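# Rotate sauce boat on palm so spout faces thumb

## Task

A sauce boat rests upright on the open, palm-up hand. Rotate it, using nothing but the palm, fingers and thumb, until it is still upright and its spout points toward the thumb side of the hand. It fails if the boat touches anything other than the hand or leaves it, if the arm or wrist moves, or if the palm stops facing up at any moment. To finish, bring everything to rest with no hand motor overloaded or near overload (a motor dead from the very start is ignored), then declare completion. The hand is then flattened automatically; the boat must not drop lower as it flattens and must still be upright with its spout toward the thumb.

## Robot and tools

Robot: one FANUC CRX arm (joints J1 to J6, base outward) carrying a right, four-digit hand with sixteen motors: index, thumb, middle and ring. In this job the arm must stay exactly where it is. Only the fingers and thumb do the work.

Frames. All poses, targets and camera poses are in the arm's base frame, which is almost the scene frame: origin on the table below the base, +z up, +y to the left when looking along +x. The hand point sits in front of the palm, where a thumb-to-index/middle pinch would meet. Its own axes: +z runs along straight fingers toward the tips, +x crosses the palm away from the thumb, +y points out of the palm face (the face lies at y = -0.062 m). So with the palm up, the thumb side is the hand's -x direction. A rigid mast stands on the palm side near the wrist (x +0.05 to +0.10, z -0.16 to -0.11, reaching y = +0.06 m); the boat must not touch it.

The row. Every command row is 24 numbers, each in [-1, 1]:
1-6: dx, dy, dz, rx, ry, rz. An offset, not a pose, measured from the Hand target as it stood when the action began, along base-frame axes; 1.0 equals 0.6 m or 180 degrees; rx, ry, rz form a single rotation vector about the Hand target position. For this task keep all six at 0. Note a zero row still re-asks for the Hand target, so if the hand point had settled short of it the arm could creep; watch the state line.
7-22: absolute goal angles for the hand hinges, in this fixed order: index_mcp, index_abd, index_pip, index_dip, thumb_cmc, thumb_axl, thumb_mcp, thumb_ipl, middle_mcp, middle_abd, middle_pip, middle_dip, ring_mcp, ring_abd, ring_pip, ring_dip. Each maps linearly between the hinge's stops (degrees at +1, at -1; value when straight): finger _mcp bends the knuckle toward the palm (+128, -18; -0.75); _abd swings the finger sideways away from the thumb (+60, -60; +0.00); _pip (+108, -29; -0.58); _dip (+117, -21; -0.70). thumb_cmc brings the thumb from beside the palm round in front of it (+120, -20; -0.71); thumb_axl rolls the thumb about its length (+140, -27; -0.68); thumb_mcp (+109, -69; -0.23) and thumb_ipl (+108, -77; -0.17) bend it, toward +z when thumb_axl is straight, and along thumb_cmc's swing when thumb_axl is about +0.40.
23: current_limit, the cap on every motor's current, linear from 0 mA at -1 to 550 mA at +1 (floor 11 mA). Low caps also slow the hinges and may be too weak to lift a finger.
24: speed; each set-point travels at (speed + 1) / 2 of 5.9 rad/s (floor 0.001 of it), even after the action ends.
Start values are current_limit +0.4, speed -0.6. Whatever was sent last persists; to keep the hand unchanged, resend the same last 18 numbers, since 0 is a real command.

Tools.
execute_actions(actions, cameras): actions is a list of actions; each action is a table of 1 to 15 rows, one row per 1/30 s step, the last row held for the rest of the 15 steps (0.5 s per action). Every row counts from the action's start pose. An empty list just reports state and pictures. cameras chooses images: omitted/null/["all"] gives all, [] gives none, unknown names invalidate the call. Names: cam_high (672x504), cam_low (672x504), cam_wrist (616x616 fisheye, computed from joint readings, may lag).
move(target, speed, blend, blocking, cameras): drives the hand point in a straight path; target is one 24-number row or a list of up to 15, all offsets from the same Hand target; speed in m/s 0.002 to 0.5 (default 0.25); blend in m rounds corners. Its result adds a move: line (done, off_target, moving, held, fault; limits=paced or limits=held). Not needed here, since the arm must not move.
wait(seconds 0 to 10): lets time pass holding the last command.
stop(): brakes a running move.
zoom_image(camera, region [x0, y0, x1, y1] in pixels, at most 504x504): closer look at a camera's latest image.
read_manual(section): licence texts only.
finished_scene(scene: 1 or 2): declares the scene done; irreversible.

Results. The state line gives end_effector_position (m) and end_effector_quat_wxyz in the base frame, the Hand target, joint positions and velocities ("within noise" means at rest). Hand fields follow the motor order: hand_goal (goals written), hand_measured (actual hinge positions on the same scale), hand_current_ma (positive pushes toward -1), hand_state (moving, goal, blocked, overload), plus hand_current_limit and hand_speed. Action calls also list positions at some steps. A finger presses only while its goal lies past the object's surface, harder the farther past, up to the cap; gear friction can keep some grip after easing off.

Hazards. A motor at 495 mA or more accumulates time; at 5 s it shuts off for 10 s, then jumps to its goal. Before finishing, make sure currents are well below that and states are calm. A contact torque at a joint's limit (wrist joints 36.4 N m) or 150 N of outside force stops the arm for 10 s; during any arm stop new hand numbers are dropped. After a HAND FAULT line, later motion calls in the same reply are skipped. MOTOR HOT warns of heating; an over-temperature stop lasts 30 to 60 s. Loose objects may be nudged by outside pushes now and then. Avoid flinging, dropping or letting the boat slide off; turn it in small, slow finger steps and check the cameras between them.

Each tool is called after "Emit:" by a JSON object that holds its "method" and its "body", one argument or row to a line.

## Session

Emit:
{"method": "execute_actions", "body": {
  "actions": []
}}

Scene clock: 0.00 s.
end_effector_position=(+0.6076, +0.0113, +0.3925) hand_goal=(-0.754, +0.000, -0.576, -0.696, +0.104, -0.540, -0.162, -0.106, -0.754, +0.000, -0.576, -0.696, -0.754, +0.000, -0.576, -0.696) hand_measured=(-0.764, +0.000, -0.576, -0.696, +0.090, -0.544, -0.164, -0.108, -0.776, +0.000, -0.578, -0.696, -0.764, +0.000, -0.576, -0.696) hand_current_ma=(-12, +0, +0, +0, -16, -2, -1, -1, -32, +0, -1, +0, -11, +0, +0, +0) hand_state=(goal, goal, goal, goal, goal, goal, goal, goal, goal, goal, goal, goal, goal, goal, goal, goal) hand_current_limit=0.40 hand_speed=-0.60 end_effector_quat_wxyz=(+0.704, +0.697, +0.102, +0.088)
Joint positions: [0.462 0.596 0.379 -1.606 1.761 1.372]
Joint velocities: within noise
Hand target: +0.6076, +0.0113, +0.3925; +0.704, +0.697, +0.102, +0.088

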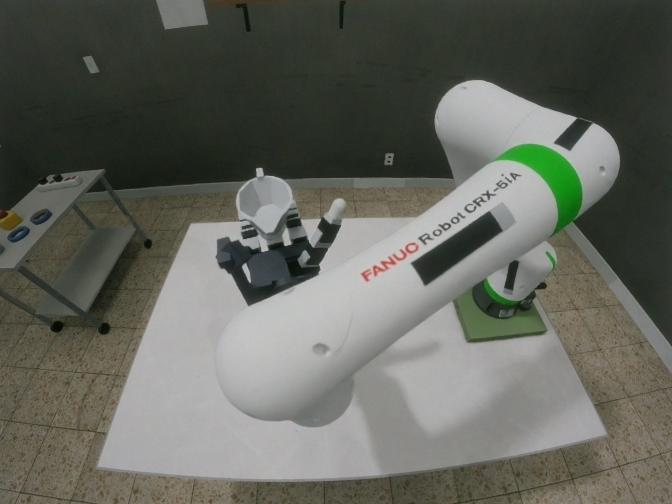

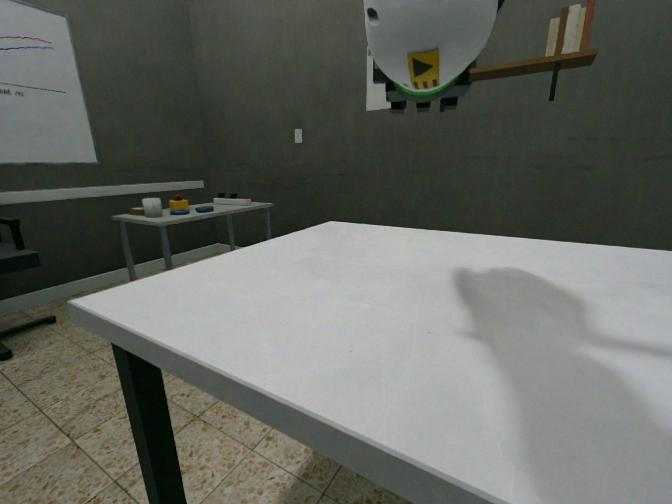

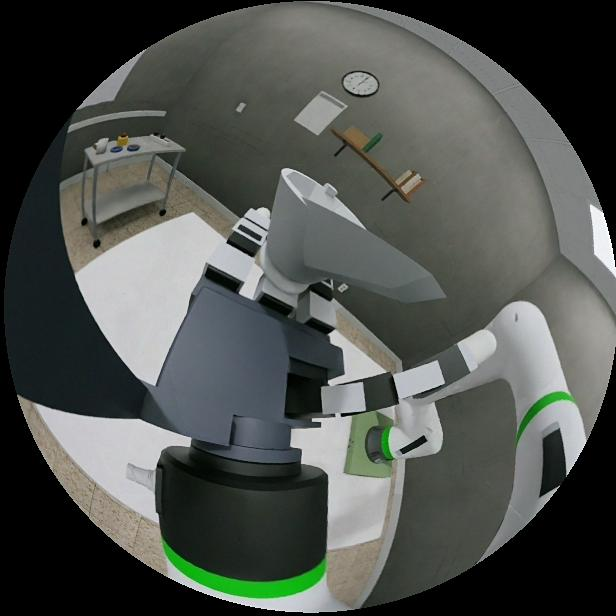

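Emit:
{"method": "zoom_image", "body": {
  "camera": "cam_wrist",
  "region": [170, 140, 510, 440]
}}

Emit:
{"method": "zoom_image", "body": {
  "camera": "cam_high",
  "region": [200, 150, 370, 310]
}}

Scaled by 1.482 from the camera's 616x616 image, which has a finer 880x880 frame.

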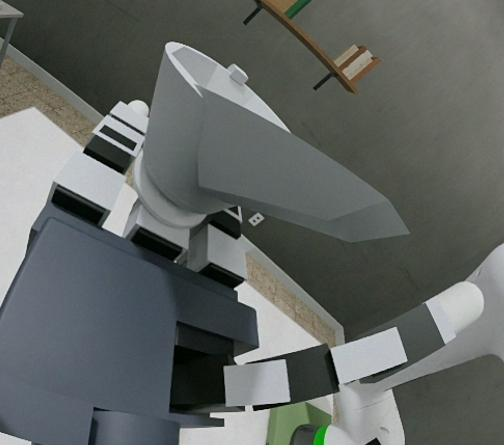

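Scaled by 2.965 from the camera's 672x504 image, which has a finer 960x720 frame.

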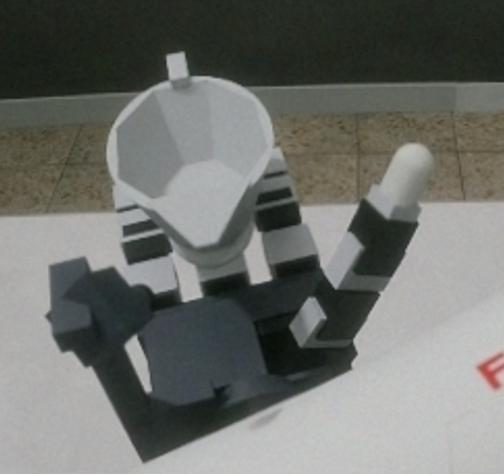

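Emit:
{"method": "zoom_image", "body": {
  "camera": "cam_wrist",
  "region": [250, 155, 460, 330]
}}

Emit:
{"method": "zoom_image", "body": {
  "camera": "cam_high",
  "region": [225, 160, 305, 260]
}}

Scaled by 2.400 from the camera's 616x616 image, which has a finer 880x880 frame.

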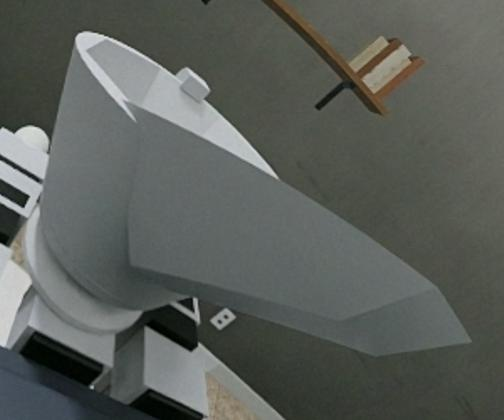

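Scaled by 5.040 from the camera's 672x504 image, which has a finer 960x720 frame.

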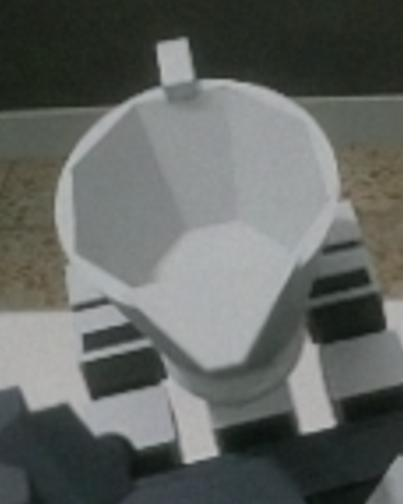

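Emit:
{"method": "execute_actions", "body": {
  "actions": [
    [[0,0,0,0,0,0,-0.754,0,-0.576,-0.696,-0.571,0.401,-0.162,0.914,-0.754,0,-0.576,-0.696,-0.754,0,-0.576,-0.696,0.4,-0.5]],
    [[0,0,0,0,0,0,-0.754,0,-0.576,-0.696,-0.571,0.401,-0.162,0.914,-0.754,0,-0.576,-0.696,-0.754,0,-0.576,-0.696,0.4,-0.5]],
    [[0,0,0,0,0,0,-0.754,0,-0.576,-0.696,-0.571,0.401,-0.162,0.914,-0.754,0,-0.576,-0.696,-0.754,0,-0.576,-0.696,0.4,-0.5]]
  ],
  "cameras": ["cam_high","cam_wrist"]
}}

Scene clock: 24.33 s.
end_effector_position=(+0.6076, +0.0113, +0.3925) hand_goal=(-0.754, +0.000, -0.576, -0.696, -0.572, +0.400, -0.162, +0.914, -0.754, +0.000, -0.576, -0.696, -0.754, +0.000, -0.576, -0.696) hand_measured=(-0.764, +0.000, -0.576, -0.696, -0.580, +0.398, -0.164, +0.912, -0.776, +0.000, -0.578, -0.696, -0.764, +0.000, -0.576, -0.696) hand_current_ma=(-12, +0, +0, +0, -6, -2, -1, -1, -32, +0, -1, +0, -11, +0, +0, +0) hand_state=(goal, goal, goal, goal, goal, goal, goal, goal, blocked, goal, goal, goal, goal, goal, goal, goal) hand_current_limit=0.40 hand_speed=-0.50 end_effector_quat_wxyz=(+0.704, +0.697, +0.102, +0.088)
Joint positions: [0.462 0.596 0.379 -1.606 1.761 1.372]
Joint velocities: within noise
Hand target: +0.6076, +0.0113, +0.3925; +0.704, +0.697, +0.102, +0.088
Off the commanded pose: 0.000 m, 0 deg.
Step readings (end_effector_position):
0: (+0.6076, +0.0113, +0.3925)
1: (+0.6076, +0.0113, +0.3925)
2: (+0.6076, +0.0113, +0.3925)
4: (+0.6076, +0.0113, +0.3925)
8: (+0.6076, +0.0113, +0.3925)
15: (+0.6076, +0.0113, +0.3925)
16: (+0.6076, +0.0113, +0.3925)
17: (+0.6076, +0.0113, +0.3925)
19: (+0.6076, +0.0113, +0.3925)
23: (+0.6076, +0.0113, +0.3925)
30: (+0.6076, +0.0113, +0.3925)
31: (+0.6076, +0.0113, +0.3925)
32: (+0.6076, +0.0113, +0.3925)
34: (+0.6076, +0.0113, +0.3925)
38: (+0.6076, +0.0113, +0.3925)
45: (+0.6076, +0.0113, +0.3925)
camera_calibration:
cam_wrist: T_world_to_cam=[[-0.737217, -0.208337, 0.642734, 0.235406], [-0.615436, 0.599639, -0.511538, 0.521958], [-0.278836, -0.772677, -0.570282, 0.52475], [0, 0, 0, 1]] pos_world=[0.641097, 0.141519, 0.414954]
Images, in order (width x height): cam_high 672x504, cam_wrist 616x616.

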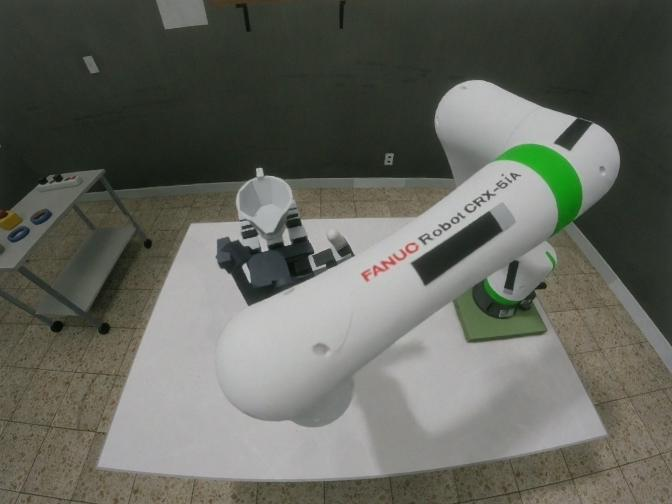

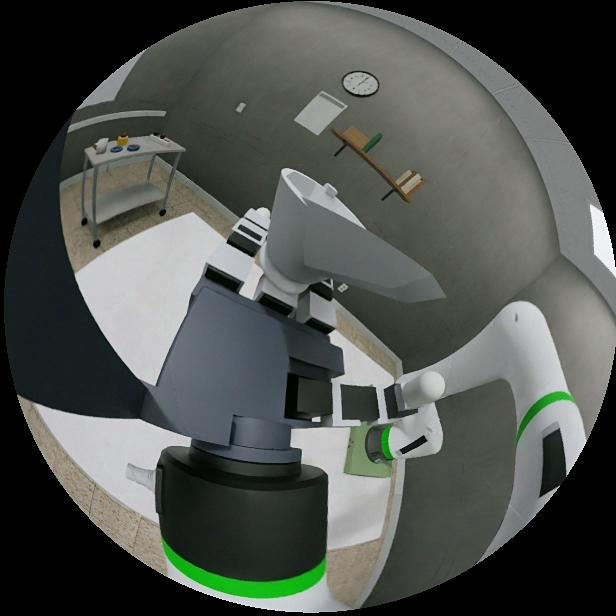

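Emit:
{"method": "execute_actions", "body": {
  "actions": [
    [[0,0,0,0,0,0,-0.754,0,-0.576,-0.696,-0.571,0.401,0.674,0.914,-0.754,0,-0.576,-0.696,-0.754,0,-0.576,-0.696,0.4,-0.5]],
    [[0,0,0,0,0,0,-0.754,0,-0.576,-0.696,-0.571,0.401,0.674,0.805,-0.754,0,-0.576,-0.696,-0.754,0,-0.576,-0.696,0.4,-0.5]],
    [[0,0,0,0,0,0,-0.754,0,-0.576,-0.696,-0.214,0.401,0.730,0.535,-0.754,0,-0.576,-0.696,-0.754,0,-0.576,-0.696,0.4,-0.5]]
  ],
  "cameras": ["cam_high","cam_wrist"]
}}

Scene clock: 26.53 s.
end_effector_position=(+0.6076, +0.0113, +0.3925) hand_goal=(-0.754, +0.000, -0.576, -0.696, -0.214, +0.400, +0.730, +0.534, -0.754, +0.000, -0.576, -0.696, -0.754, +0.000, -0.576, -0.696) hand_measured=(-0.764, +0.000, -0.576, -0.696, -0.216, +0.398, +0.732, +0.538, -0.776, +0.000, -0.578, -0.696, -0.764, +0.000, -0.576, -0.696) hand_current_ma=(-12, +0, +0, +0, -1, -2, +1, +5, -32, +0, -1, +0, -11, +0, +0, +0) hand_state=(goal, goal, goal, goal, goal, goal, goal, goal, blocked, goal, goal, goal, goal, goal, goal, goal) hand_current_limit=0.40 hand_speed=-0.50 end_effector_quat_wxyz=(+0.704, +0.697, +0.102, +0.088)
Joint positions: [0.462 0.596 0.379 -1.606 1.761 1.372]
Joint velocities: within noise
Hand target: +0.6076, +0.0113, +0.3925; +0.704, +0.697, +0.102, +0.088
Off the commanded pose: 0.000 m, 0 deg.
Step readings (end_effector_position):
0: (+0.6076, +0.0113, +0.3925)
1: (+0.6076, +0.0113, +0.3925)
2: (+0.6076, +0.0113, +0.3925)
4: (+0.6076, +0.0113, +0.3925)
8: (+0.6076, +0.0113, +0.3925)
15: (+0.6076, +0.0113, +0.3925)
16: (+0.6076, +0.0113, +0.3925)
17: (+0.6076, +0.0113, +0.3925)
19: (+0.6076, +0.0113, +0.3925)
23: (+0.6076, +0.0113, +0.3925)
30: (+0.6076, +0.0113, +0.3925)
31: (+0.6076, +0.0113, +0.3925)
32: (+0.6076, +0.0113, +0.3925)
34: (+0.6076, +0.0113, +0.3925)
38: (+0.6076, +0.0113, +0.3925)
45: (+0.6076, +0.0113, +0.3925)
camera_calibration:
cam_wrist: T_world_to_cam=[[-0.737217, -0.208337, 0.642734, 0.235406], [-0.615436, 0.599639, -0.511538, 0.521959], [-0.278836, -0.772677, -0.570282, 0.52475], [0, 0, 0, 1]] pos_world=[0.641097, 0.141519, 0.414954]
Images, in order (width x height): cam_high 672x504, cam_wrist 616x616.

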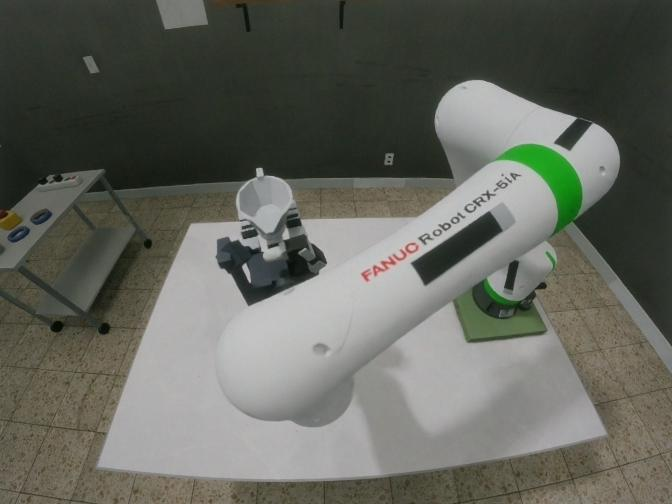

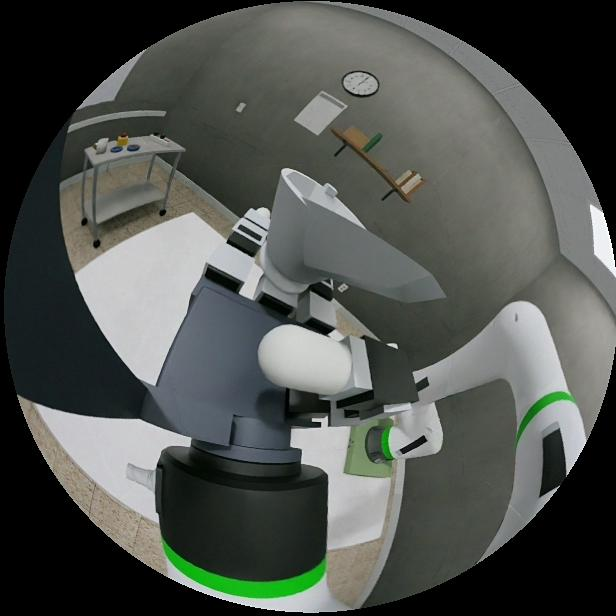

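Emit:
{"method": "execute_actions", "body": {
  "actions": [
    [[0,0,0,0,0,0,-0.754,0,-0.576,-0.696,0.143,0.2216,0.787,0.157,-0.754,0,-0.576,-0.696,-0.754,0,-0.576,-0.696,0.4,-0.5]],
    [[0,0,0,0,0,0,-0.754,0,-0.576,-0.696,0.143,0.2216,0.787,0.157,-0.754,0,-0.576,-0.696,-0.754,0,-0.576,-0.696,0.4,-0.5]]
  ],
  "cameras": ["cam_high","cam_wrist"]
}}

Scene clock: 29.13 s.
end_effector_position=(+0.6076, +0.0113, +0.3925) hand_goal=(-0.754, +0.000, -0.576, -0.696, +0.142, +0.222, +0.786, +0.156, -0.754, +0.000, -0.576, -0.696, -0.754, +0.000, -0.576, -0.696) hand_measured=(-0.764, +0.000, -0.576, -0.696, +0.142, +0.224, +0.790, +0.160, -0.776, +0.000, -0.578, -0.696, -0.764, +0.000, -0.576, -0.696) hand_current_ma=(-12, +0, +0, +0, +0, +1, +2, +5, -32, +0, -1, +0, -11, +0, +0, +0) hand_state=(goal, goal, goal, goal, goal, goal, goal, goal, blocked, goal, goal, goal, goal, goal, goal, goal) hand_current_limit=0.40 hand_speed=-0.50 end_effector_quat_wxyz=(+0.704, +0.697, +0.102, +0.088)
Joint positions: [0.462 0.596 0.379 -1.606 1.761 1.372]
Joint velocities: within noise
Hand target: +0.6076, +0.0113, +0.3925; +0.704, +0.697, +0.102, +0.088
Off the commanded pose: 0.000 m, 0 deg.
Step readings (end_effector_position):
0: (+0.6076, +0.0113, +0.3925)
1: (+0.6076, +0.0113, +0.3925)
2: (+0.6076, +0.0113, +0.3925)
4: (+0.6076, +0.0113, +0.3925)
8: (+0.6076, +0.0113, +0.3925)
15: (+0.6076, +0.0113, +0.3925)
16: (+0.6076, +0.0113, +0.3925)
17: (+0.6076, +0.0113, +0.3925)
19: (+0.6076, +0.0113, +0.3925)
23: (+0.6076, +0.0113, +0.3925)
30: (+0.6076, +0.0113, +0.3925)
camera_calibration:
cam_wrist: T_world_to_cam=[[-0.737217, -0.208338, 0.642734, 0.235406], [-0.615437, 0.599639, -0.511538, 0.521959], [-0.278835, -0.772677, -0.570282, 0.52475], [0, 0, 0, 1]] pos_world=[0.641097, 0.141519, 0.414954]
Images, in order (width x height): cam_high 672x504, cam_wrist 616x616.

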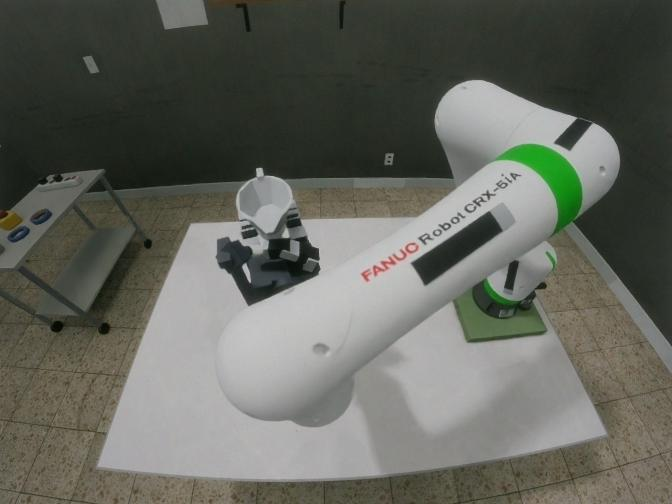

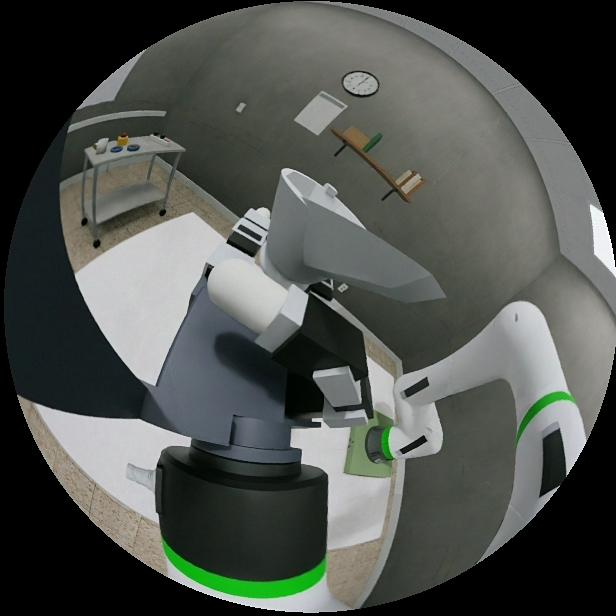

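Emit:
{"method": "execute_actions", "body": {
  "actions": [
    [[0,0,0,0,0,0,-0.754,0,-0.576,-0.696,0.357,0.2216,0.753,-0.308,-0.754,0,-0.576,-0.696,-0.754,0,-0.576,-0.696,0.4,-0.5]],
    [[0,0,0,0,0,0,-0.754,0,-0.576,-0.696,0.571,0.2216,0.719,-0.62,-0.754,0,-0.576,-0.696,-0.754,0,-0.576,-0.696,0.4,-0.5]]
  ],
  "cameras": ["cam_high","cam_wrist"]
}}

Scene clock: 30.63 s.
end_effector_position=(+0.6076, +0.0113, +0.3925) hand_goal=(-0.754, +0.000, -0.576, -0.696, +0.570, +0.222, +0.718, -0.620, -0.754, +0.000, -0.576, -0.696, -0.754, +0.000, -0.576, -0.696) hand_measured=(-0.764, +0.000, -0.576, -0.696, +0.574, +0.224, +0.730, -0.616, -0.776, +0.000, -0.578, -0.696, -0.764, +0.000, -0.576, -0.696) hand_current_ma=(-12, +0, +0, +0, +2, +1, +16, +4, -32, +0, -1, +0, -11, +0, +0, +0) hand_state=(goal, goal, goal, goal, goal, goal, goal, goal, blocked, goal, goal, goal, goal, goal, goal, goal) hand_current_limit=0.40 hand_speed=-0.50 end_effector_quat_wxyz=(+0.704, +0.697, +0.102, +0.088)
Joint positions: [0.462 0.596 0.379 -1.606 1.761 1.372]
Joint velocities: within noise
Hand target: +0.6076, +0.0113, +0.3925; +0.704, +0.697, +0.102, +0.088
Off the commanded pose: 0.000 m, 0 deg.
Step readings (end_effector_position):
0: (+0.6076, +0.0113, +0.3925)
1: (+0.6076, +0.0113, +0.3925)
2: (+0.6076, +0.0113, +0.3925)
4: (+0.6076, +0.0113, +0.3925)
8: (+0.6076, +0.0113, +0.3925)
15: (+0.6076, +0.0113, +0.3925)
16: (+0.6076, +0.0113, +0.3925)
17: (+0.6076, +0.0113, +0.3925)
19: (+0.6076, +0.0113, +0.3925)
23: (+0.6076, +0.0113, +0.3925)
30: (+0.6076, +0.0113, +0.3925)
camera_calibration:
cam_wrist: T_world_to_cam=[[-0.737217, -0.208338, 0.642734, 0.235406], [-0.615437, 0.599638, -0.511538, 0.521959], [-0.278835, -0.772677, -0.570282, 0.52475], [0, 0, 0, 1]] pos_world=[0.641097, 0.141519, 0.414954]
Images, in order (width x height): cam_high 672x504, cam_wrist 616x616.

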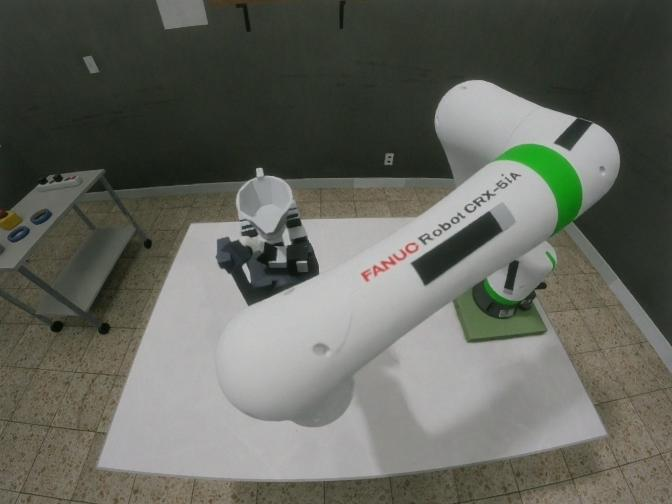

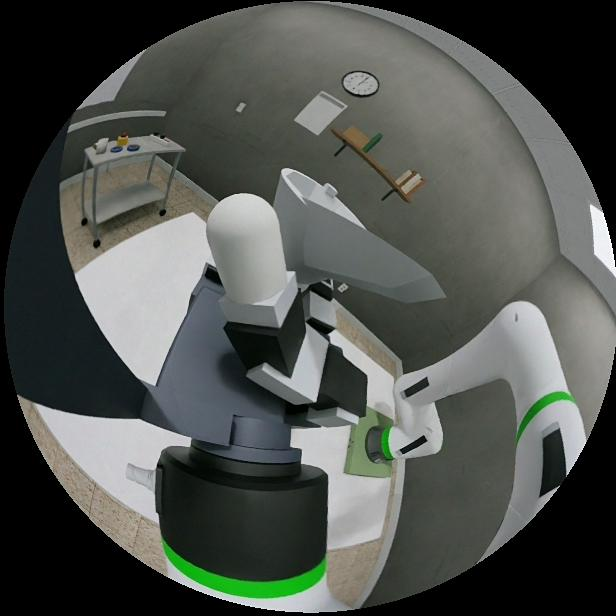

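Emit:
{"method": "execute_actions", "body": {
  "actions": [
    [[0,0,0,0,0,0,-0.754,0,-0.576,-0.696,0.5,0.2096,0.685,-0.730,-0.754,0,-0.576,-0.696,-0.754,0,-0.576,-0.696,0.4,-0.7]],
    [[0,0,0,0,0,0,-0.754,0,-0.576,-0.696,0.4286,0.1976,0.640,-0.838,-0.754,0,-0.576,-0.696,-0.754,0,-0.576,-0.696,0.4,-0.7]]
  ],
  "cameras": ["cam_high","cam_wrist"]
}}

Scene clock: 36.60 s.
end_effector_position=(+0.6076, +0.0113, +0.3925) hand_goal=(-0.754, +0.000, -0.576, -0.696, +0.428, +0.198, +0.640, -0.838, -0.754, +0.000, -0.576, -0.696, -0.754, +0.000, -0.576, -0.696) hand_measured=(-0.766, +0.000, -0.576, -0.696, +0.438, +0.200, +0.650, -0.836, -0.778, +0.000, -0.580, -0.696, -0.764, +0.000, -0.576, -0.696) hand_current_ma=(-12, +0, +0, +0, +8, +1, +12, +2, -38, +0, -3, +0, -11, +0, +0, +0) hand_state=(goal, goal, goal, goal, goal, goal, goal, goal, blocked, goal, goal, goal, goal, goal, goal, goal) hand_current_limit=0.40 hand_speed=-0.70 end_effector_quat_wxyz=(+0.704, +0.697, +0.102, +0.088)
Joint positions: [0.462 0.596 0.379 -1.606 1.761 1.372]
Joint velocities: within noise
Hand target: +0.6076, +0.0113, +0.3925; +0.704, +0.697, +0.102, +0.088
Off the commanded pose: 0.000 m, 0 deg.
Step readings (end_effector_position):
0: (+0.6076, +0.0113, +0.3925)
1: (+0.6076, +0.0113, +0.3925)
2: (+0.6076, +0.0113, +0.3925)
4: (+0.6076, +0.0113, +0.3925)
8: (+0.6076, +0.0113, +0.3925)
15: (+0.6076, +0.0113, +0.3925)
16: (+0.6076, +0.0113, +0.3925)
17: (+0.6076, +0.0113, +0.3925)
19: (+0.6076, +0.0113, +0.3925)
23: (+0.6076, +0.0113, +0.3925)
30: (+0.6076, +0.0113, +0.3925)
camera_calibration:
cam_wrist: T_world_to_cam=[[-0.737217, -0.208337, 0.642734, 0.235406], [-0.615437, 0.599638, -0.511538, 0.521959], [-0.278836, -0.772677, -0.570282, 0.52475], [0, 0, 0, 1]] pos_world=[0.641097, 0.141519, 0.414954]
Images, in order (width x height): cam_high 672x504, cam_wrist 616x616.

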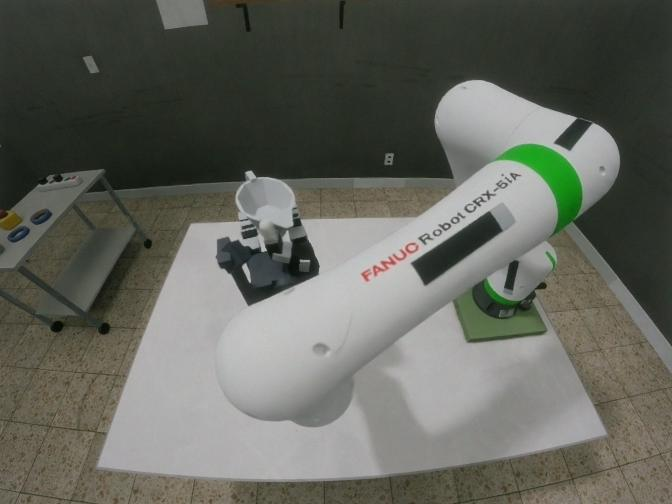

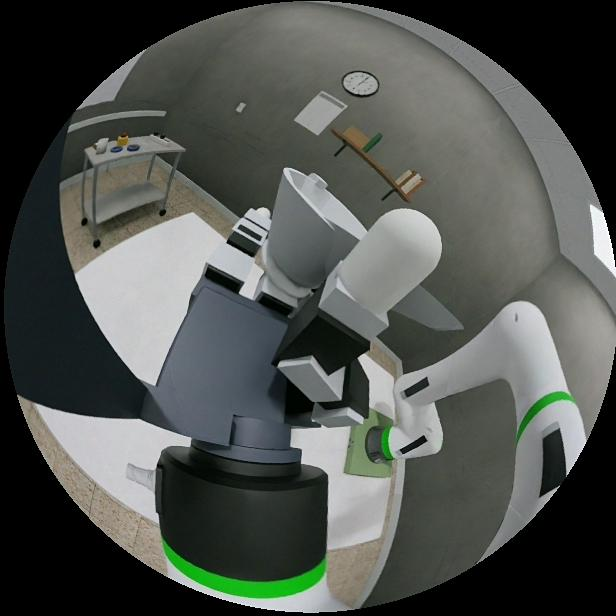

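Emit:
{"method": "execute_actions", "body": {
  "actions": [
    [[0,0,0,0,0,0,-0.754,0,-0.576,-0.696,0.171,0.2216,0.764,-0.795,-0.754,0,-0.576,-0.696,-0.754,0,-0.576,-0.696,0.4,-0.7]],
    [[0,0,0,0,0,0,-0.754,0,-0.576,-0.696,-0.0714,0.2455,0.876,-0.741,-0.754,0,-0.576,-0.696,-0.754,0,-0.576,-0.696,0.4,-0.7]]
  ],
  "cameras": ["cam_high","cam_wrist"]
}}

Scene clock: 39.40 s.
end_effector_position=(+0.6076, +0.0113, +0.3925) hand_goal=(-0.754, +0.000, -0.576, -0.696, -0.072, +0.246, +0.876, -0.742, -0.754, +0.000, -0.576, -0.696, -0.754, +0.000, -0.576, -0.696) hand_measured=(-0.768, +0.000, -0.578, -0.696, -0.056, +0.246, +0.882, -0.742, -0.778, +0.000, -0.580, -0.696, -0.764, +0.000, -0.576, -0.696) hand_current_ma=(-16, +0, -1, +0, +18, +0, +5, +0, -38, +0, -3, +0, -11, +0, +0, +0) hand_state=(goal, goal, goal, goal, goal, goal, goal, goal, blocked, goal, goal, goal, goal, goal, goal, goal) hand_current_limit=0.40 hand_speed=-0.70 end_effector_quat_wxyz=(+0.704, +0.697, +0.102, +0.088)
Joint positions: [0.462 0.596 0.379 -1.606 1.761 1.372]
Joint velocities: within noise
Hand target: +0.6076, +0.0113, +0.3925; +0.704, +0.697, +0.102, +0.088
Off the commanded pose: 0.000 m, 0 deg.
Step readings (end_effector_position):
0: (+0.6076, +0.0113, +0.3925)
1: (+0.6076, +0.0113, +0.3925)
2: (+0.6076, +0.0113, +0.3925)
4: (+0.6076, +0.0113, +0.3925)
8: (+0.6076, +0.0113, +0.3925)
15: (+0.6076, +0.0113, +0.3925)
16: (+0.6076, +0.0113, +0.3925)
17: (+0.6076, +0.0113, +0.3925)
19: (+0.6076, +0.0113, +0.3925)
23: (+0.6076, +0.0113, +0.3925)
30: (+0.6076, +0.0113, +0.3925)
camera_calibration:
cam_wrist: T_world_to_cam=[[-0.737217, -0.208337, 0.642734, 0.235406], [-0.615437, 0.599638, -0.511538, 0.521959], [-0.278836, -0.772677, -0.570282, 0.52475], [0, 0, 0, 1]] pos_world=[0.641097, 0.141519, 0.414954]
Images, in order (width x height): cam_high 672x504, cam_wrist 616x616.

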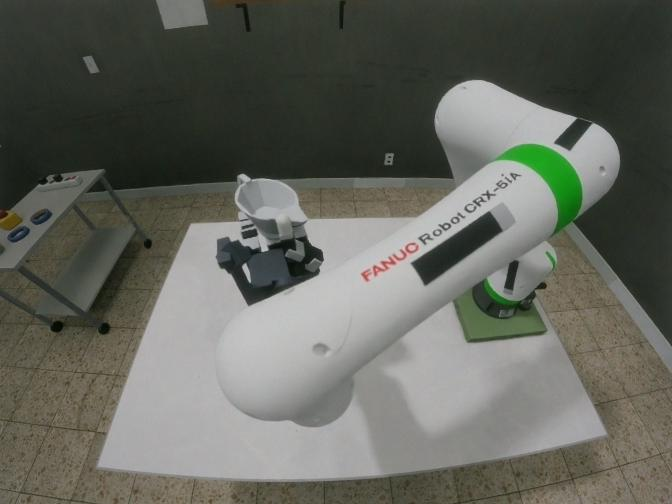

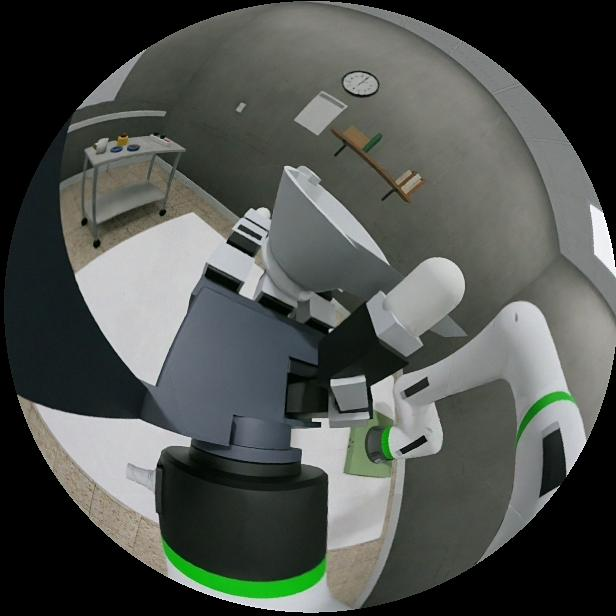

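Emit:
{"method": "execute_actions", "body": {
  "actions": [
    [[0,0,0,0,0,0,-0.754,0,-0.576,-0.696,-0.257,0.2216,0.876,-0.6,-0.754,0,-0.576,-0.696,-0.754,0,-0.576,-0.696,0.4,-0.7]],
    [[0,0,0,0,0,0,-0.754,0,-0.576,-0.696,-0.4286,0.1976,0.876,-0.47,-0.754,0,-0.576,-0.696,-0.754,0,-0.576,-0.696,0.4,-0.7]]
  ],
  "cameras": ["cam_high","cam_wrist"]
}}

Scene clock: 41.03 s.
end_effector_position=(+0.6076, +0.0113, +0.3925) hand_goal=(-0.754, +0.000, -0.576, -0.696, -0.428, +0.198, +0.876, -0.470, -0.754, +0.000, -0.576, -0.696, -0.754, +0.000, -0.576, -0.696) hand_measured=(-0.768, +0.000, -0.578, -0.696, -0.426, +0.200, +0.882, -0.472, -0.780, +0.000, -0.580, -0.696, -0.768, +0.000, -0.578, -0.696) hand_current_ma=(-16, +0, -1, +0, +1, +1, +5, -1, -40, +0, -3, +0, -16, +0, +0, +0) hand_state=(goal, goal, goal, goal, goal, goal, goal, goal, blocked, goal, goal, goal, goal, goal, goal, goal) hand_current_limit=0.40 hand_speed=-0.70 end_effector_quat_wxyz=(+0.704, +0.697, +0.102, +0.088)
Joint positions: [0.462 0.596 0.379 -1.606 1.761 1.372]
Joint velocities: within noise
Hand target: +0.6076, +0.0113, +0.3925; +0.704, +0.697, +0.102, +0.088
Off the commanded pose: 0.000 m, 0 deg.
Step readings (end_effector_position):
0: (+0.6076, +0.0113, +0.3925)
1: (+0.6076, +0.0113, +0.3925)
2: (+0.6076, +0.0113, +0.3925)
4: (+0.6076, +0.0113, +0.3925)
8: (+0.6076, +0.0113, +0.3925)
15: (+0.6076, +0.0113, +0.3925)
16: (+0.6076, +0.0113, +0.3925)
17: (+0.6076, +0.0113, +0.3925)
19: (+0.6076, +0.0113, +0.3925)
23: (+0.6076, +0.0113, +0.3925)
30: (+0.6076, +0.0113, +0.3925)
camera_calibration:
cam_wrist: T_world_to_cam=[[-0.737217, -0.208337, 0.642734, 0.235406], [-0.615437, 0.599638, -0.511538, 0.521959], [-0.278836, -0.772677, -0.570282, 0.52475], [0, 0, 0, 1]] pos_world=[0.641097, 0.141519, 0.414954]
Images, in order (width x height): cam_high 672x504, cam_wrist 616x616.

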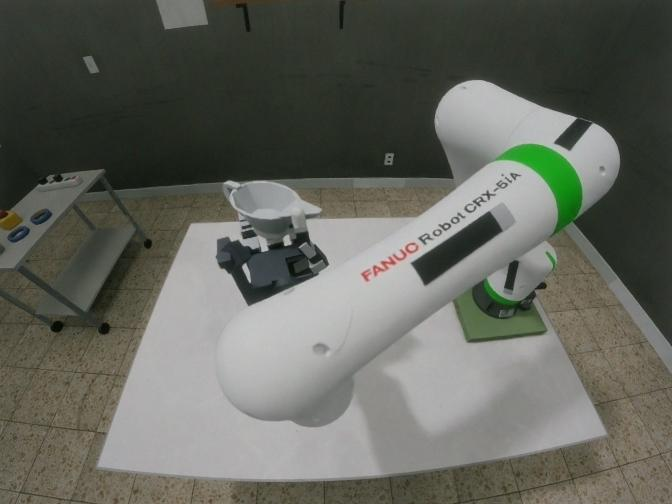

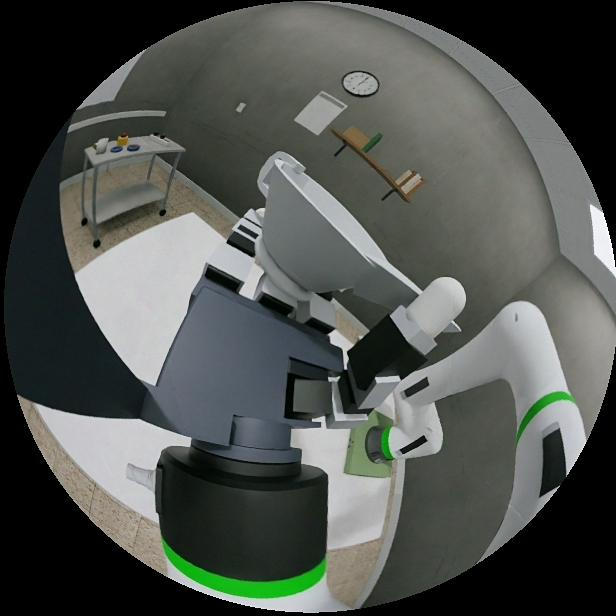

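Emit:
{"method": "execute_actions", "body": {
  "actions": [
    [[0,0,0,0,0,0,-0.754,0,-0.576,-0.696,-0.571,0.150,0.809,-0.319,-0.754,0,-0.576,-0.696,-0.754,0,-0.576,-0.696,0.4,-0.7]],
    [[0,0,0,0,0,0,-0.754,0,-0.576,-0.696,-0.714,0.1018,0.753,-0.168,-0.754,0,-0.576,-0.696,-0.754,0,-0.576,-0.696,0.4,-0.7]]
  ],
  "cameras": ["cam_high","cam_wrist"]
}}

Emit:
{"method": "zoom_image", "body": {
  "camera": "cam_high",
  "region": [200, 150, 370, 310]
}}

Emit:
{"method": "zoom_image", "body": {
  "camera": "cam_wrist",
  "region": [170, 130, 510, 430]
}}

Scene clock: 42.63 s.
end_effector_position=(+0.6076, +0.0113, +0.3925) hand_goal=(-0.754, +0.000, -0.576, -0.696, -0.714, +0.102, +0.752, -0.168, -0.754, +0.000, -0.576, -0.696, -0.754, +0.000, -0.576, -0.696) hand_measured=(-0.768, +0.000, -0.578, -0.696, -0.716, +0.102, +0.754, -0.170, -0.780, +0.000, -0.580, -0.696, -0.768, +0.000, -0.578, -0.696) hand_current_ma=(-16, +0, -1, +0, -1, +0, +1, -1, -40, +0, -3, +0, -18, +0, +0, +0) hand_state=(goal, goal, goal, goal, goal, goal, goal, goal, blocked, goal, goal, goal, goal, goal, goal, goal) hand_current_limit=0.40 hand_speed=-0.70 end_effector_quat_wxyz=(+0.704, +0.697, +0.102, +0.088)
Joint positions: [0.462 0.596 0.379 -1.606 1.761 1.372]
Joint velocities: within noise
Hand target: +0.6076, +0.0113, +0.3925; +0.704, +0.697, +0.102, +0.088
Off the commanded pose: 0.000 m, 0 deg.
Step readings (end_effector_position):
0: (+0.6076, +0.0113, +0.3925)
1: (+0.6076, +0.0113, +0.3925)
2: (+0.6076, +0.0113, +0.3925)
4: (+0.6076, +0.0113, +0.3925)
8: (+0.6076, +0.0113, +0.3925)
15: (+0.6076, +0.0113, +0.3925)
16: (+0.6076, +0.0113, +0.3925)
17: (+0.6076, +0.0113, +0.3925)
19: (+0.6076, +0.0113, +0.3925)
23: (+0.6076, +0.0113, +0.3925)
30: (+0.6076, +0.0113, +0.3925)
camera_calibration:
cam_wrist: T_world_to_cam=[[-0.737217, -0.208337, 0.642734, 0.235406], [-0.615437, 0.599638, -0.511538, 0.521959], [-0.278836, -0.772677, -0.570282, 0.52475], [0, 0, 0, 1]] pos_world=[0.641097, 0.141519, 0.414954]
Images, in order (width x height): cam_high 672x504, cam_wrist 616x616.

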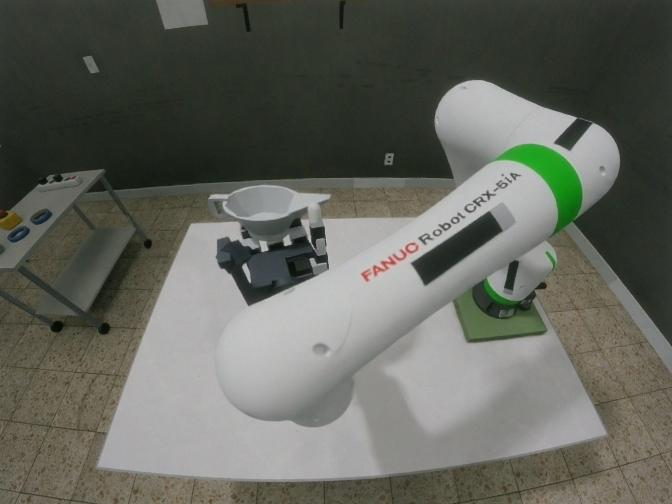

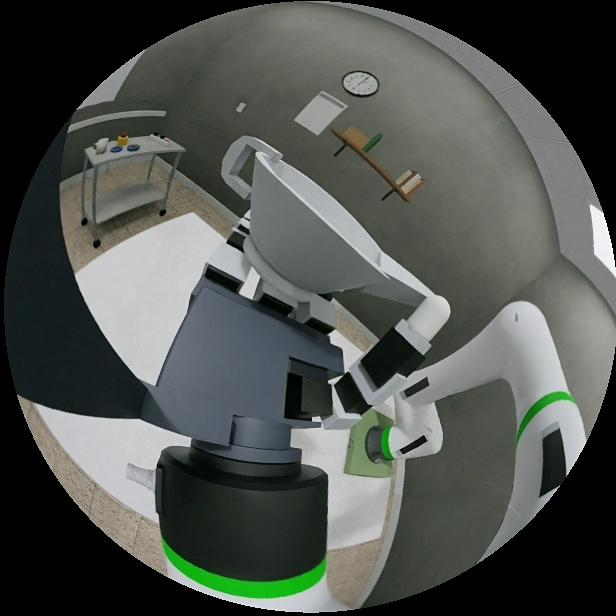

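Scaled by 2.965 from the camera's 672x504 image, which has a finer 960x720 frame.

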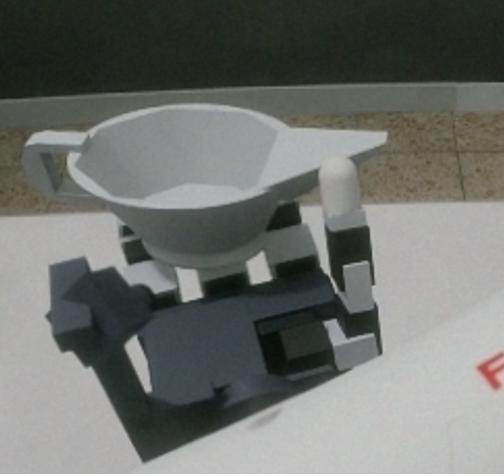

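Scaled by 1.482 from the camera's 616x616 image, which has a finer 880x880 frame.

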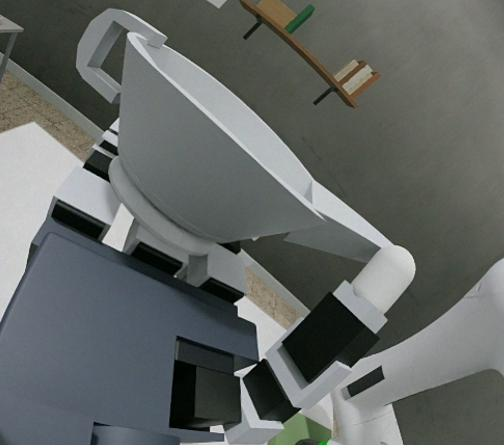

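Emit:
{"method": "execute_actions", "body": {
  "actions": [
    [[0,0,0,0,0,0,-0.754,0,-0.576,-0.696,-0.629,-0.042,0.719,-0.168,-0.754,0,-0.576,-0.696,-0.754,0,-0.576,-0.696,0.4,-0.8]],
    [[0,0,0,0,0,0,-0.754,0,-0.576,-0.696,-0.586,-0.114,0.702,-0.168,-0.754,0,-0.576,-0.696,-0.754,0,-0.576,-0.696,0.4,-0.8]]
  ],
  "cameras": ["cam_high","cam_wrist"]
}}

Emit:
{"method": "zoom_image", "body": {
  "camera": "cam_high",
  "region": [200, 150, 370, 310]
}}

Emit:
{"method": "zoom_image", "body": {
  "camera": "cam_wrist",
  "region": [170, 130, 510, 430]
}}

Scene clock: 47.50 s.
end_effector_position=(+0.6076, +0.0113, +0.3925) hand_goal=(-0.754, +0.000, -0.576, -0.696, -0.586, -0.114, +0.702, -0.168, -0.754, +0.000, -0.576, -0.696, -0.754, +0.000, -0.576, -0.696) hand_measured=(-0.768, +0.000, -0.578, -0.696, -0.584, -0.072, +0.698, -0.170, -0.780, +0.000, -0.580, -0.696, -0.772, +0.000, -0.578, -0.696) hand_current_ma=(-16, +0, -1, +0, +1, +100, -3, -1, -40, +0, -3, +0, -25, +0, +0, +0) hand_state=(goal, goal, goal, goal, goal, blocked, goal, goal, blocked, goal, goal, goal, goal, goal, goal, goal) hand_current_limit=0.40 hand_speed=-0.80 end_effector_quat_wxyz=(+0.704, +0.697, +0.102, +0.088)
Joint positions: [0.462 0.596 0.379 -1.606 1.761 1.372]
Joint velocities: within noise
Hand target: +0.6076, +0.0113, +0.3925; +0.704, +0.697, +0.102, +0.088
Off the commanded pose: 0.000 m, 0 deg.
Step readings (end_effector_position):
0: (+0.6076, +0.0113, +0.3925)
1: (+0.6076, +0.0113, +0.3925)
2: (+0.6076, +0.0113, +0.3925)
4: (+0.6076, +0.0113, +0.3925)
8: (+0.6076, +0.0113, +0.3925)
15: (+0.6076, +0.0113, +0.3925)
16: (+0.6076, +0.0113, +0.3925)
17: (+0.6076, +0.0113, +0.3925)
19: (+0.6076, +0.0113, +0.3925)
23: (+0.6076, +0.0113, +0.3925)
30: (+0.6076, +0.0113, +0.3925)
camera_calibration:
cam_wrist: T_world_to_cam=[[-0.737216, -0.208337, 0.642734, 0.235406], [-0.615437, 0.599638, -0.511538, 0.521959], [-0.278836, -0.772677, -0.570282, 0.52475], [0, 0, 0, 1]] pos_world=[0.641097, 0.141519, 0.414954]
Images, in order (width x height): cam_high 672x504, cam_wrist 616x616.

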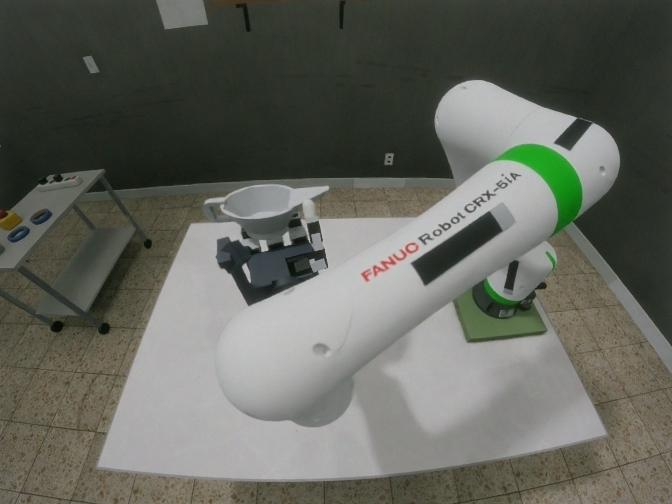

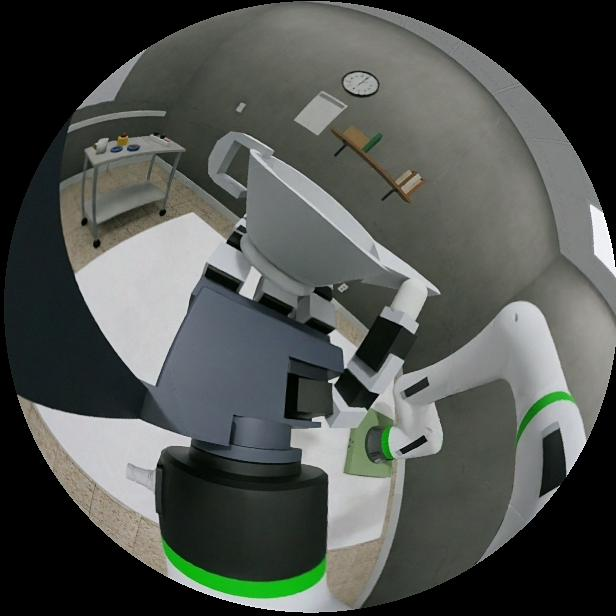

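Scaled by 2.965 from the camera's 672x504 image, which has a finer 960x720 frame.

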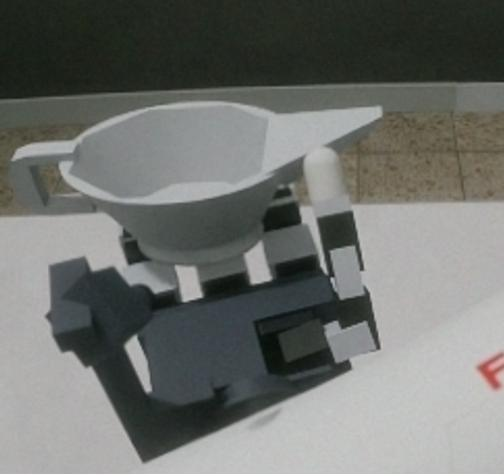

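Scaled by 1.482 from the camera's 616x616 image, which has a finer 880x880 frame.

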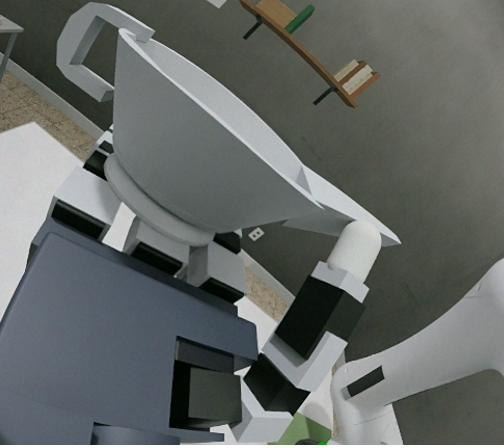

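Emit:
{"method": "execute_actions", "body": {
  "actions": [
    [[0,0,0,0,0,0,-0.754,0,-0.576,-0.696,-0.5,-0.15,0.652,-0.168,-0.754,0,-0.576,-0.696,-0.754,0,-0.576,-0.696,0.4,-0.85]]
  ],
  "cameras": ["cam_high","cam_wrist"]
}}

Emit:
{"method": "zoom_image", "body": {
  "camera": "cam_high",
  "region": [200, 150, 370, 310]
}}

Emit:
{"method": "zoom_image", "body": {
  "camera": "cam_wrist",
  "region": [170, 130, 510, 430]
}}

Scene clock: 49.97 s.
end_effector_position=(+0.6076, +0.0113, +0.3925) hand_goal=(-0.754, +0.000, -0.576, -0.696, -0.500, -0.150, +0.652, -0.168, -0.754, +0.000, -0.576, -0.696, -0.754, +0.000, -0.576, -0.696) hand_measured=(-0.768, +0.000, -0.578, -0.696, -0.502, -0.130, +0.652, -0.170, -0.780, +0.000, -0.580, -0.696, -0.772, +0.000, -0.578, -0.696) hand_current_ma=(-16, +0, -1, +0, +0, +34, +0, -1, -40, +0, -3, +0, -25, +0, +0, +0) hand_state=(goal, goal, goal, goal, goal, goal, goal, goal, blocked, goal, goal, goal, goal, goal, goal, goal) hand_current_limit=0.40 hand_speed=-0.85 end_effector_quat_wxyz=(+0.704, +0.697, +0.102, +0.088)
Joint positions: [0.462 0.596 0.379 -1.606 1.761 1.372]
Joint velocities: within noise
Hand target: +0.6076, +0.0113, +0.3925; +0.704, +0.697, +0.102, +0.088
Off the commanded pose: 0.000 m, 0 deg.
Step readings (end_effector_position):
0: (+0.6076, +0.0113, +0.3925)
1: (+0.6076, +0.0113, +0.3925)
2: (+0.6076, +0.0113, +0.3925)
4: (+0.6076, +0.0113, +0.3925)
8: (+0.6076, +0.0113, +0.3925)
15: (+0.6076, +0.0113, +0.3925)
camera_calibration:
cam_wrist: T_world_to_cam=[[-0.737216, -0.208338, 0.642734, 0.235406], [-0.615437, 0.599638, -0.511538, 0.521959], [-0.278835, -0.772677, -0.570282, 0.52475], [0, 0, 0, 1]] pos_world=[0.641097, 0.14152, 0.414954]
Images, in order (width x height): cam_high 672x504, cam_wrist 616x616.

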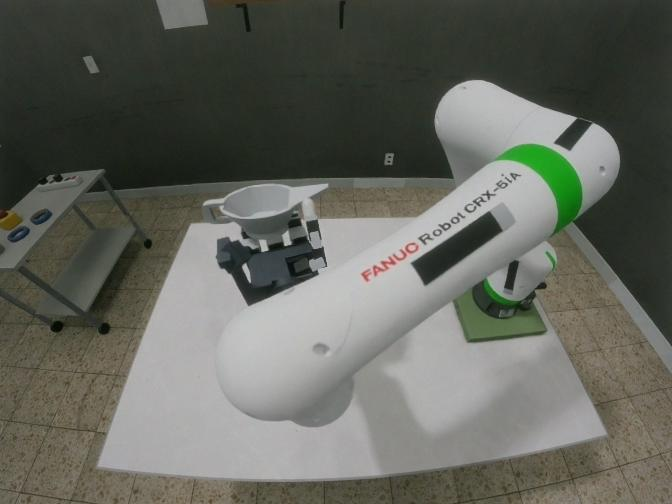

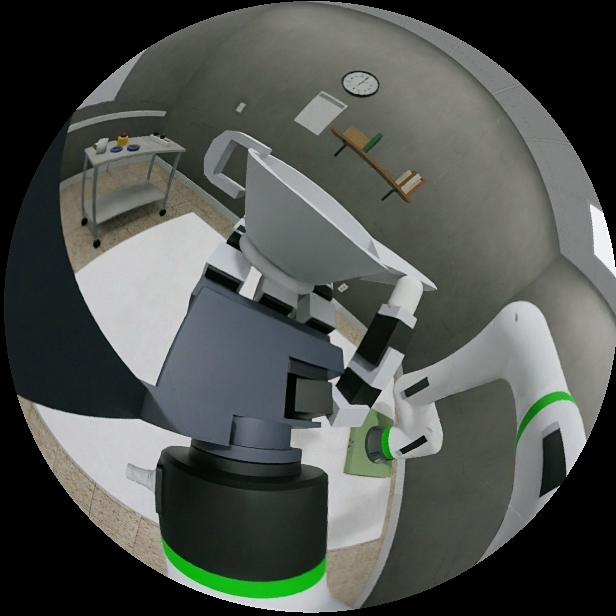

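Scaled by 2.965 from the camera's 672x504 image, which has a finer 960x720 frame.

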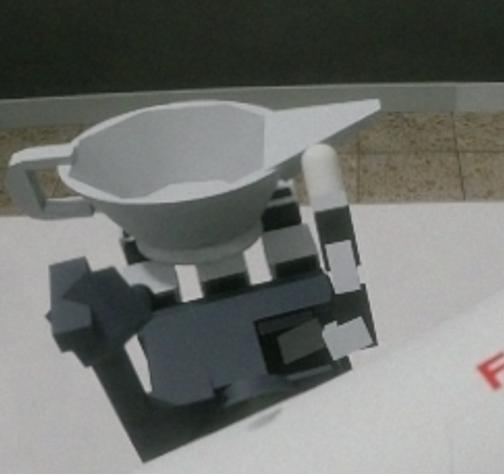

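Scaled by 1.482 from the camera's 616x616 image, which has a finer 880x880 frame.

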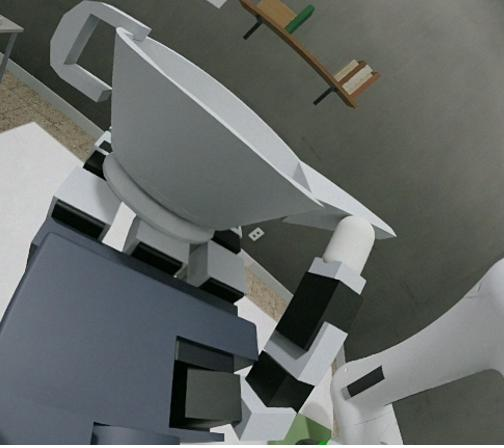

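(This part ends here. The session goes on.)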